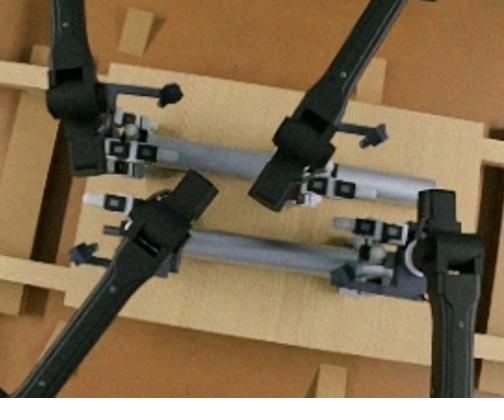

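Emit:
move(arm1={"joints":{"joint2_rad":1.67},"min_time_s":4}, arm8={"joints":{"joint2_rad":1.72},"min_time_s":4}, arm4={"joints":{"joint2_rad":1.41},"min_time_s":4}, arm5={"joints":{"joint2_rad":1.55},"min_time_s":4}, arm2={"target":[0.152,0.051,0.965,0,0.7071,0.7071,0],"speed":0.01}, arm3={"target":[-0.24,0.044,0.955,0,0.7071,0.7071,0],"speed":0.01}, arm6={"target":[-0.205,-0.038,0.945,0,-0.7071,0.7071,0],"speed":0.01}, arm7={"target":[0.137,-0.047,0.945,0,-0.7071,0.7071,0],"speed":0.01}, cameras=["cam_high"])

Emit:
zoom_image(camera="cam_high", region=[370, 180, 560, 330])

Scene clock: 915.37 s.
Joint torques (N m): arm1=[-1.61 -16.67 15.84 -0.02 -0.07 -0.05] | arm2=[1.49 -15.15 8.18 -0.08 -0.16 -0.15] | arm3=[-0.32 -11.63 7.5 1.4 -0.59 0.04] | arm4=[-2.78 -13.16 12.08 -0.35 1.03 0.52] | arm5=[4.19 -17.2 10.52 -1.32 -0.84 -0.09] | arm6=[-0.56 -20.07 5.14 1.33 -0.18 -0.13] | arm7=[0.15 -15.27 8.18 1.24 -0.19 0.12] | arm8=[1.96 -19.78 12.7 -0.01 -0.09 0.2]
Heat: arm1: hottest joint3_rad 65 °C; arm2: hottest joint3_rad 43 °C; arm3: hottest joint3_rad 41 °C; arm4: hottest joint3_rad 42 °C; arm5: hottest joint3_rad 49 °C; arm6: hottest joint3_rad 44 °C; arm7: hottest joint3_rad 55 °C; arm8: hottest joint3_rad 77 °C.
move: arm1 done; arm2 off_target; arm3 off_target; arm4 done; arm5 done; arm6 off_target; arm7 off_target; arm8 done
Joint velocities: within noise
arm1.joint_positions: joint1_rad=-0.699 joint2_rad=+1.722 joint3_rad=+1.383 joint4_rad=-1.088 joint5_rad=-0.002 joint6_rad=-0.730 hand_index_mcp=+0.863 hand_index_abd=-0.011 hand_index_pip=-0.848 hand_index_dip=+0.753 hand_middle_mcp=+0.832 hand_middle_abd=-0.001 hand_middle_pip=-0.868 hand_middle_dip=+0.754 hand_ring_mcp=+0.821 hand_ring_abd=-0.001 hand_ring_pip=-0.902 hand_ring_dip=+0.755 hand_thumb_cmc=-0.560 hand_thumb_axl=+0.696 hand_thumb_mcp=-0.216 hand_thumb_ipl=-0.298 hand_current_limit=+0.780 hand_speed=-0.600
arm1.joint_status: all done
arm1.hand_state: blocked,goal,blocked,blocked,blocked,goal,blocked,blocked,blocked,goal,blocked,blocked,goal,goal,blocked,blocked
arm1.index_mcp_current_ma: 278
arm1.index_abd_current_ma: -5
arm1.index_pip_current_ma: 434
arm1.index_dip_current_ma: 85
arm1.middle_mcp_current_ma: 158
arm1.middle_abd_current_ma: 0
arm1.middle_pip_current_ma: 343
arm1.middle_dip_current_ma: 88
arm1.ring_mcp_current_ma: 124
arm1.ring_abd_current_ma: 0
arm1.ring_pip_current_ma: 209
arm1.ring_dip_current_ma: 90
arm1.thumb_cmc_current_ma: 5
arm1.thumb_axl_current_ma: 17
arm1.thumb_mcp_current_ma: 158
arm1.thumb_ipl_current_ma: 83
arm1.hand_goal_index_mcp: 0.754
arm1.hand_goal_index_abd: 0.000
arm1.hand_goal_index_pip: -1.000
arm1.hand_goal_index_dip: 0.696
arm1.hand_goal_middle_mcp: 0.754
arm1.hand_goal_middle_abd: 0.000
arm1.hand_goal_middle_pip: -1.000
arm1.hand_goal_middle_dip: 0.696
arm1.hand_goal_ring_mcp: 0.754
arm1.hand_goal_ring_abd: 0.000
arm1.hand_goal_ring_pip: -1.000
arm1.hand_goal_ring_dip: 0.696
arm1.hand_goal_thumb_cmc: -0.570
arm1.hand_goal_thumb_axl: 0.678
arm1.hand_goal_thumb_mcp: -0.280
arm1.hand_goal_thumb_ipl: -0.340
arm1.hand: x=+0.7717 y=+0.1598 z=+0.8478 quat_wxyz=(+0.047, +0.998, +0.011, -0.043) (m; scene frame)
arm1.hand_target: x=+0.7437 y=+0.1538 z=+0.9191 quat_wxyz=(+0.088, +0.993, +0.004, -0.083) (m; scene frame)
arm1.hand_status: not commanded
arm2.joint_positions: joint1_rad=-0.495 joint2_rad=+2.060 joint3_rad=+2.211 joint4_rad=-1.669 joint5_rad=+0.003 joint6_rad=-2.056 hand_index_mcp=+0.341 hand_index_abd=+0.039 hand_index_pip=+0.574 hand_index_dip=+0.694 hand_middle_mcp=-0.466 hand_middle_abd=+0.000 hand_middle_pip=-0.735 hand_middle_dip=+0.696 hand_ring_mcp=+0.344 hand_ring_abd=-0.036 hand_ring_pip=+0.578 hand_ring_dip=+0.697 hand_thumb_cmc=-0.569 hand_thumb_axl=+0.677 hand_thumb_mcp=+0.224 hand_thumb_ipl=+0.168 hand_current_limit=-0.400 hand_speed=-0.600
arm2.joint_status: not commanded
arm2.hand_state: goal,goal,goal,goal,goal,goal,goal,goal,goal,goal,goal,goal,goal,goal,goal,goal
arm2.index_mcp_current_ma: 4
arm2.index_abd_current_ma: 11
arm2.index_pip_current_ma: -8
arm2.index_dip_current_ma: -12
arm2.middle_mcp_current_ma: 72
arm2.middle_abd_current_ma: 0
arm2.middle_pip_current_ma: 7
arm2.middle_dip_current_ma: 0
arm2.ring_mcp_current_ma: 21
arm2.ring_abd_current_ma: -8
arm2.ring_pip_current_ma: 10
arm2.ring_dip_current_ma: 7
arm2.thumb_cmc_current_ma: 3
arm2.thumb_axl_current_ma: -4
arm2.thumb_mcp_current_ma: -14
arm2.thumb_ipl_current_ma: -2
arm2.hand_goal_index_mcp: 0.340
arm2.hand_goal_index_abd: 0.036
arm2.hand_goal_index_pip: 0.576
arm2.hand_goal_index_dip: 0.696
arm2.hand_goal_middle_mcp: -0.480
arm2.hand_goal_middle_abd: 0.000
arm2.hand_goal_middle_pip: -0.736
arm2.hand_goal_middle_dip: 0.696
arm2.hand_goal_ring_mcp: 0.340
arm2.hand_goal_ring_abd: -0.034
arm2.hand_goal_ring_pip: 0.576
arm2.hand_goal_ring_dip: 0.696
arm2.hand_goal_thumb_cmc: -0.570
arm2.hand_goal_thumb_axl: 0.678
arm2.hand_goal_thumb_mcp: 0.226
arm2.hand_goal_thumb_ipl: 0.168
arm2.hand: x=+0.1495 y=+0.0512 z=+0.9875 quat_wxyz=(+0.009, +0.713, +0.701, -0.022) (m; scene frame)
arm2.hand_target: x=+0.1521 y=+0.0515 z=+0.9654 quat_wxyz=(+0.000, +0.707, +0.707, +0.000) (m; scene frame)
arm2.hand_status: off_target (0.023 m and 2.9 deg from the pose sent, 0.033 m and 3.8 deg at the start; a joint's target at an end of its range on 49 of 127 steps)
arm3.joint_positions: joint1_rad=+0.080 joint2_rad=+1.844 joint3_rad=+1.754 joint4_rad=-1.432 joint5_rad=-0.003 joint6_rad=-1.480 hand_index_mcp=+0.336 hand_index_abd=-0.149 hand_index_pip=+0.576 hand_index_dip=+0.700 hand_middle_mcp=-0.468 hand_middle_abd=+0.000 hand_middle_pip=-0.734 hand_middle_dip=+0.696 hand_ring_mcp=+0.331 hand_ring_abd=-0.180 hand_ring_pip=+0.574 hand_ring_dip=+0.695 hand_thumb_cmc=-0.569 hand_thumb_axl=+0.677 hand_thumb_mcp=+0.223 hand_thumb_ipl=+0.168 hand_current_limit=-0.400 hand_speed=-0.600
arm3.joint_status: not commanded
arm3.hand_state: goal,goal,goal,goal,goal,goal,goal,goal,goal,blocked,goal,goal,goal,goal,goal,goal
arm3.index_mcp_current_ma: 0
arm3.index_abd_current_ma: -1
arm3.index_pip_current_ma: 0
arm3.index_dip_current_ma: 0
arm3.middle_mcp_current_ma: 2
arm3.middle_abd_current_ma: 0
arm3.middle_pip_current_ma: 0
arm3.middle_dip_current_ma: 0
arm3.ring_mcp_current_ma: -1
arm3.ring_abd_current_ma: -19
arm3.ring_pip_current_ma: 0
arm3.ring_dip_current_ma: 0
arm3.thumb_cmc_current_ma: 0
arm3.thumb_axl_current_ma: 0
arm3.thumb_mcp_current_ma: 0
arm3.thumb_ipl_current_ma: 0
arm3.hand_goal_index_mcp: 0.340
arm3.hand_goal_index_abd: -0.140
arm3.hand_goal_index_pip: 0.576
arm3.hand_goal_index_dip: 0.696
arm3.hand_goal_middle_mcp: -0.480
arm3.hand_goal_middle_abd: 0.000
arm3.hand_goal_middle_pip: -0.736
arm3.hand_goal_middle_dip: 0.696
arm3.hand_goal_ring_mcp: 0.340
arm3.hand_goal_ring_abd: -0.140
arm3.hand_goal_ring_pip: 0.576
arm3.hand_goal_ring_dip: 0.696
arm3.hand_goal_thumb_cmc: -0.570
arm3.hand_goal_thumb_axl: 0.678
arm3.hand_goal_thumb_mcp: 0.226
arm3.hand_goal_thumb_ipl: 0.168
arm3.hand: x=-0.2484 y=+0.0438 z=+0.9909 quat_wxyz=(+0.013, +0.714, +0.699, -0.015) (m; scene frame)
arm3.hand_target: x=-0.2405 y=+0.0456 z=+0.9558 quat_wxyz=(+0.000, +0.707, +0.707, +0.000) (m; scene frame)
arm3.hand_status: off_target (0.037 m and 2.6 deg from the pose sent, 0.049 m and 1.8 deg at the start)
arm4.joint_positions: joint1_rad=+0.236 joint2_rad=+1.446 joint3_rad=+0.864 joint4_rad=-0.867 joint5_rad=-0.025 joint6_rad=+0.135 hand_index_mcp=+0.833 hand_index_abd=+0.002 hand_index_pip=-0.872 hand_index_dip=+0.750 hand_middle_mcp=+0.852 hand_middle_abd=+0.001 hand_middle_pip=-0.864 hand_middle_dip=+0.763 hand_ring_mcp=+0.844 hand_ring_abd=+0.003 hand_ring_pip=-0.830 hand_ring_dip=+0.761 hand_thumb_cmc=-0.572 hand_thumb_axl=+0.674 hand_thumb_mcp=-0.233 hand_thumb_ipl=-0.305 hand_current_limit=+0.780 hand_speed=-0.600
arm4.joint_status: all done
arm4.hand_state: blocked,goal,blocked,blocked,blocked,goal,blocked,blocked,blocked,goal,blocked,blocked,goal,goal,blocked,blocked
arm4.index_mcp_current_ma: 228
arm4.index_abd_current_ma: 1
arm4.index_pip_current_ma: 415
arm4.index_dip_current_ma: 121
arm4.middle_mcp_current_ma: 306
arm4.middle_abd_current_ma: 0
arm4.middle_pip_current_ma: 450
arm4.middle_dip_current_ma: 166
arm4.ring_mcp_current_ma: 272
arm4.ring_abd_current_ma: 2
arm4.ring_pip_current_ma: 489
arm4.ring_dip_current_ma: 158
arm4.thumb_cmc_current_ma: -1
arm4.thumb_axl_current_ma: -3
arm4.thumb_mcp_current_ma: 142
arm4.thumb_ipl_current_ma: 97
arm4.hand_goal_index_mcp: 0.754
arm4.hand_goal_index_abd: 0.000
arm4.hand_goal_index_pip: -1.000
arm4.hand_goal_index_dip: 0.696
arm4.hand_goal_middle_mcp: 0.754
arm4.hand_goal_middle_abd: 0.000
arm4.hand_goal_middle_pip: -1.000
arm4.hand_goal_middle_dip: 0.696
arm4.hand_goal_ring_mcp: 0.754
arm4.hand_goal_ring_abd: 0.000
arm4.hand_goal_ring_pip: -1.000
arm4.hand_goal_ring_dip: 0.696
arm4.hand_goal_thumb_cmc: -0.570
arm4.hand_goal_thumb_axl: 0.678
arm4.hand_goal_thumb_mcp: -0.280
arm4.hand_goal_thumb_ipl: -0.340
arm4.on_its_own: joint6_rad reads +0.135 and still pushes toward +0.189 since a time_out
arm4.hand: x=-1.0708 y=+0.1884 z=+0.8508 quat_wxyz=(+0.063, +0.997, +0.047, +0.024) (m; scene frame)
arm4.hand_target: x=-1.0910 y=+0.1746 z=+0.8822 quat_wxyz=(+0.088, +0.996, +0.005, +0.017) (m; scene frame)
arm4.hand_status: not commanded
arm5.joint_positions: joint1_rad=-0.167 joint2_rad=+1.593 joint3_rad=+0.992 joint4_rad=-0.851 joint5_rad=+0.022 joint6_rad=-0.082 hand_index_mcp=+0.825 hand_index_abd=+0.000 hand_index_pip=-0.887 hand_index_dip=+0.745 hand_middle_mcp=+0.816 hand_middle_abd=-0.002 hand_middle_pip=-0.893 hand_middle_dip=+0.739 hand_ring_mcp=+0.812 hand_ring_abd=+0.000 hand_ring_pip=-0.901 hand_ring_dip=+0.731 hand_thumb_cmc=-0.566 hand_thumb_axl=+0.683 hand_thumb_mcp=-0.230 hand_thumb_ipl=-0.311 hand_current_limit=+0.780 hand_speed=-0.600
arm5.joint_status: all done
arm5.hand_state: blocked,goal,blocked,blocked,blocked,goal,blocked,blocked,blocked,goal,blocked,blocked,goal,goal,blocked,blocked
arm5.index_mcp_current_ma: 314
arm5.index_abd_current_ma: 0
arm5.index_pip_current_ma: 489
arm5.index_dip_current_ma: 195
arm5.middle_mcp_current_ma: 269
arm5.middle_abd_current_ma: -4
arm5.middle_pip_current_ma: 464
arm5.middle_dip_current_ma: 168
arm5.ring_mcp_current_ma: 252
arm5.ring_abd_current_ma: -1
arm5.ring_pip_current_ma: 426
arm5.ring_dip_current_ma: 131
arm5.thumb_cmc_current_ma: 12
arm5.thumb_axl_current_ma: 20
arm5.thumb_mcp_current_ma: 264
arm5.thumb_ipl_current_ma: 152
arm5.hand_goal_index_mcp: 0.754
arm5.hand_goal_index_abd: 0.000
arm5.hand_goal_index_pip: -1.000
arm5.hand_goal_index_dip: 0.696
arm5.hand_goal_middle_mcp: 0.754
arm5.hand_goal_middle_abd: 0.000
arm5.hand_goal_middle_pip: -1.000
arm5.hand_goal_middle_dip: 0.696
arm5.hand_goal_ring_mcp: 0.754
arm5.hand_goal_ring_abd: 0.000
arm5.hand_goal_ring_pip: -1.000
arm5.hand_goal_ring_dip: 0.696
arm5.hand_goal_thumb_cmc: -0.570
arm5.hand_goal_thumb_axl: 0.678
arm5.hand_goal_thumb_mcp: -0.280
arm5.hand_goal_thumb_ipl: -0.340
arm5.hand: x=-1.0444 y=-0.1276 z=+0.8550 quat_wxyz=(+0.012, +0.027, +0.998, +0.062) (m; scene frame)
arm5.hand_target: x=-1.0667 y=-0.1157 z=+0.8872 quat_wxyz=(+0.002, +0.006, +0.996, +0.084) (m; scene frame)
arm5.hand_status: not commanded
arm6.joint_positions: joint1_rad=-0.423 joint2_rad=+2.071 joint3_rad=+2.007 joint4_rad=-1.470 joint5_rad=-0.001 joint6_rad=-1.977 hand_index_mcp=+0.325 hand_index_abd=-0.135 hand_index_pip=+0.566 hand_index_dip=+0.693 hand_middle_mcp=-0.467 hand_middle_abd=+0.000 hand_middle_pip=-0.735 hand_middle_dip=+0.696 hand_ring_mcp=+0.329 hand_ring_abd=-0.182 hand_ring_pip=+0.572 hand_ring_dip=+0.695 hand_thumb_cmc=-0.569 hand_thumb_axl=+0.677 hand_thumb_mcp=+0.223 hand_thumb_ipl=+0.168 hand_current_limit=-0.400 hand_speed=-0.600
arm6.joint_status: not commanded
arm6.hand_state: goal,blocked,goal,goal,goal,goal,goal,goal,goal,blocked,goal,goal,goal,goal,goal,goal
arm6.index_mcp_current_ma: -25
arm6.index_abd_current_ma: 39
arm6.index_pip_current_ma: -13
arm6.index_dip_current_ma: -3
arm6.middle_mcp_current_ma: 22
arm6.middle_abd_current_ma: 0
arm6.middle_pip_current_ma: 1
arm6.middle_dip_current_ma: 0
arm6.ring_mcp_current_ma: -17
arm6.ring_abd_current_ma: -33
arm6.ring_pip_current_ma: -4
arm6.ring_dip_current_ma: -1
arm6.thumb_cmc_current_ma: 1
arm6.thumb_axl_current_ma: 0
arm6.thumb_mcp_current_ma: -3
arm6.thumb_ipl_current_ma: 0
arm6.hand_goal_index_mcp: 0.340
arm6.hand_goal_index_abd: -0.160
arm6.hand_goal_index_pip: 0.576
arm6.hand_goal_index_dip: 0.696
arm6.hand_goal_middle_mcp: -0.480
arm6.hand_goal_middle_abd: 0.000
arm6.hand_goal_middle_pip: -0.736
arm6.hand_goal_middle_dip: 0.696
arm6.hand_goal_ring_mcp: 0.340
arm6.hand_goal_ring_abd: -0.160
arm6.hand_goal_ring_pip: 0.576
arm6.hand_goal_ring_dip: 0.696
arm6.hand_goal_thumb_cmc: -0.570
arm6.hand_goal_thumb_axl: 0.678
arm6.hand_goal_thumb_mcp: 0.226
arm6.hand_goal_thumb_ipl: 0.168
arm6.hand: x=-0.2049 y=-0.0377 z=+0.9761 quat_wxyz=(+0.014, -0.705, +0.709, +0.007) (m; scene frame)
arm6.hand_target: x=-0.2053 y=-0.0390 z=+0.9456 quat_wxyz=(+0.000, -0.707, +0.707, +0.000) (m; scene frame)
arm6.hand_status: off_target (0.031 m and 1.8 deg from the pose sent, 0.040 m and 0.9 deg at the start)
arm7.joint_positions: joint1_rad=+0.232 joint2_rad=+1.931 joint3_rad=+1.953 joint4_rad=-1.559 joint5_rad=-0.009 joint6_rad=-1.315 hand_index_mcp=+0.338 hand_index_abd=-0.098 hand_index_pip=+0.574 hand_index_dip=+0.694 hand_middle_mcp=-0.469 hand_middle_abd=+0.001 hand_middle_pip=-0.735 hand_middle_dip=+0.696 hand_ring_mcp=+0.330 hand_ring_abd=-0.144 hand_ring_pip=+0.573 hand_ring_dip=+0.695 hand_thumb_cmc=-0.569 hand_thumb_axl=+0.677 hand_thumb_mcp=+0.224 hand_thumb_ipl=+0.168 hand_current_limit=-0.400 hand_speed=-0.600
arm7.joint_status: not commanded
arm7.hand_state: goal,blocked,goal,goal,goal,goal,goal,goal,goal,blocked,goal,goal,goal,goal,goal,goal
arm7.index_mcp_current_ma: -1
arm7.index_abd_current_ma: 18
arm7.index_pip_current_ma: -1
arm7.index_dip_current_ma: -1
arm7.middle_mcp_current_ma: 9
arm7.middle_abd_current_ma: 0
arm7.middle_pip_current_ma: 0
arm7.middle_dip_current_ma: 0
arm7.ring_mcp_current_ma: -7
arm7.ring_abd_current_ma: -21
arm7.ring_pip_current_ma: -1
arm7.ring_dip_current_ma: 0
arm7.thumb_cmc_current_ma: 0
arm7.thumb_axl_current_ma: 0
arm7.thumb_mcp_current_ma: -1
arm7.thumb_ipl_current_ma: 0
arm7.hand_goal_index_mcp: 0.340
arm7.hand_goal_index_abd: -0.120
arm7.hand_goal_index_pip: 0.576
arm7.hand_goal_index_dip: 0.696
arm7.hand_goal_middle_mcp: -0.480
arm7.hand_goal_middle_abd: 0.000
arm7.hand_goal_middle_pip: -0.736
arm7.hand_goal_middle_dip: 0.696
arm7.hand_goal_ring_mcp: 0.340
arm7.hand_goal_ring_abd: -0.120
arm7.hand_goal_ring_pip: 0.576
arm7.hand_goal_ring_dip: 0.696
arm7.hand_goal_thumb_cmc: -0.570
arm7.hand_goal_thumb_axl: 0.678
arm7.hand_goal_thumb_mcp: 0.226
arm7.hand_goal_thumb_ipl: 0.168
arm7.hand: x=+0.1388 y=-0.0471 z=+0.9716 quat_wxyz=(+0.007, -0.706, +0.708, +0.014) (m; scene frame)
arm7.hand_target: x=+0.1373 y=-0.0477 z=+0.9454 quat_wxyz=(+0.000, -0.707, +0.707, +0.000) (m; scene frame)
arm7.hand_status: off_target (0.027 m and 1.8 deg from the pose sent, 0.037 m and 1.3 deg at the start)
arm8.joint_positions: joint1_rad=+0.725 joint2_rad=+1.773 joint3_rad=+1.324 joint4_rad=-0.971 joint5_rad=+0.004 joint6_rad=+0.779 hand_index_mcp=+0.813 hand_index_abd=+0.001 hand_index_pip=-0.898 hand_index_dip=+0.734 hand_middle_mcp=+0.823 hand_middle_abd=+0.003 hand_middle_pip=-0.867 hand_middle_dip=+0.748 hand_ring_mcp=+0.824 hand_ring_abd=+0.004 hand_ring_pip=-0.813 hand_ring_dip=+0.741 hand_thumb_cmc=-0.576 hand_thumb_axl=+0.671 hand_thumb_mcp=-0.246 hand_thumb_ipl=-0.319 hand_current_limit=+0.780 hand_speed=-0.600
arm8.joint_status: all done
arm8.hand_state: blocked,goal,blocked,blocked,blocked,goal,blocked,blocked,blocked,goal,blocked,blocked,goal,goal,blocked,blocked
arm8.index_mcp_current_ma: 192
arm8.index_abd_current_ma: 0
arm8.index_pip_current_ma: 357
arm8.index_dip_current_ma: 101
arm8.middle_mcp_current_ma: 233
arm8.middle_abd_current_ma: 4
arm8.middle_pip_current_ma: 489
arm8.middle_dip_current_ma: 153
arm8.ring_mcp_current_ma: 239
arm8.ring_abd_current_ma: 5
arm8.ring_pip_current_ma: 490
arm8.ring_dip_current_ma: 125
arm8.thumb_cmc_current_ma: -10
arm8.thumb_axl_current_ma: -16
arm8.thumb_mcp_current_ma: 123
arm8.thumb_ipl_current_ma: 70
arm8.hand_goal_index_mcp: 0.754
arm8.hand_goal_index_abd: 0.000
arm8.hand_goal_index_pip: -1.000
arm8.hand_goal_index_dip: 0.696
arm8.hand_goal_middle_mcp: 0.754
arm8.hand_goal_middle_abd: 0.000
arm8.hand_goal_middle_pip: -1.000
arm8.hand_goal_middle_dip: 0.696
arm8.hand_goal_ring_mcp: 0.754
arm8.hand_goal_ring_abd: 0.000
arm8.hand_goal_ring_pip: -1.000
arm8.hand_goal_ring_dip: 0.696
arm8.hand_goal_thumb_cmc: -0.570
arm8.hand_goal_thumb_axl: 0.678
arm8.hand_goal_thumb_mcp: -0.280
arm8.hand_goal_thumb_ipl: -0.340
arm8.hand: x=+0.7802 y=-0.1783 z=+0.8648 quat_wxyz=(-0.045, +0.001, +0.997, +0.056) (m; scene frame)
arm8.hand_target: x=+0.7465 y=-0.1730 z=+0.9294 quat_wxyz=(-0.089, -0.002, +0.992, +0.092) (m; scene frame)
arm8.hand_status: not commanded
pictures: cam_high

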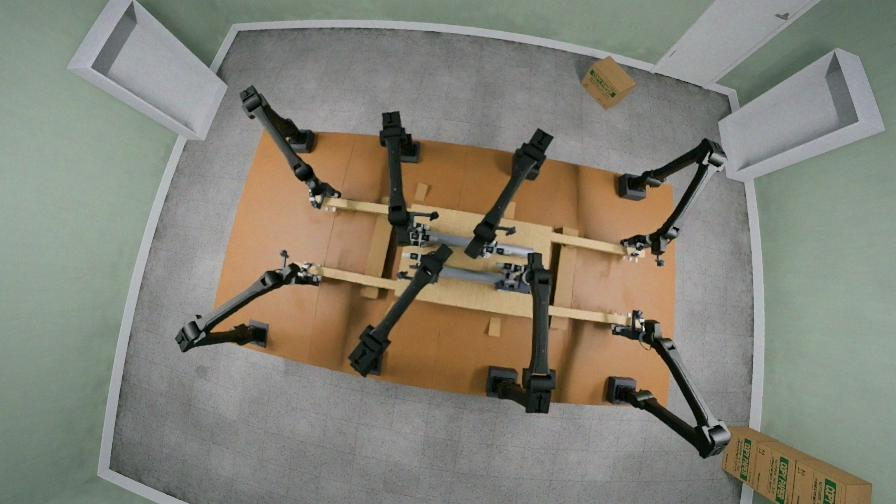

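Scaled by 2.653 from the camera's 896x504 image, which has a finer 1280x720 frame.

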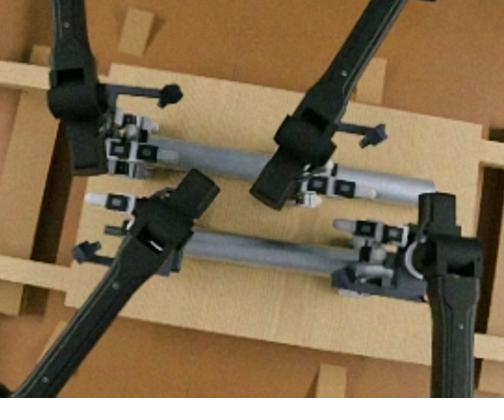

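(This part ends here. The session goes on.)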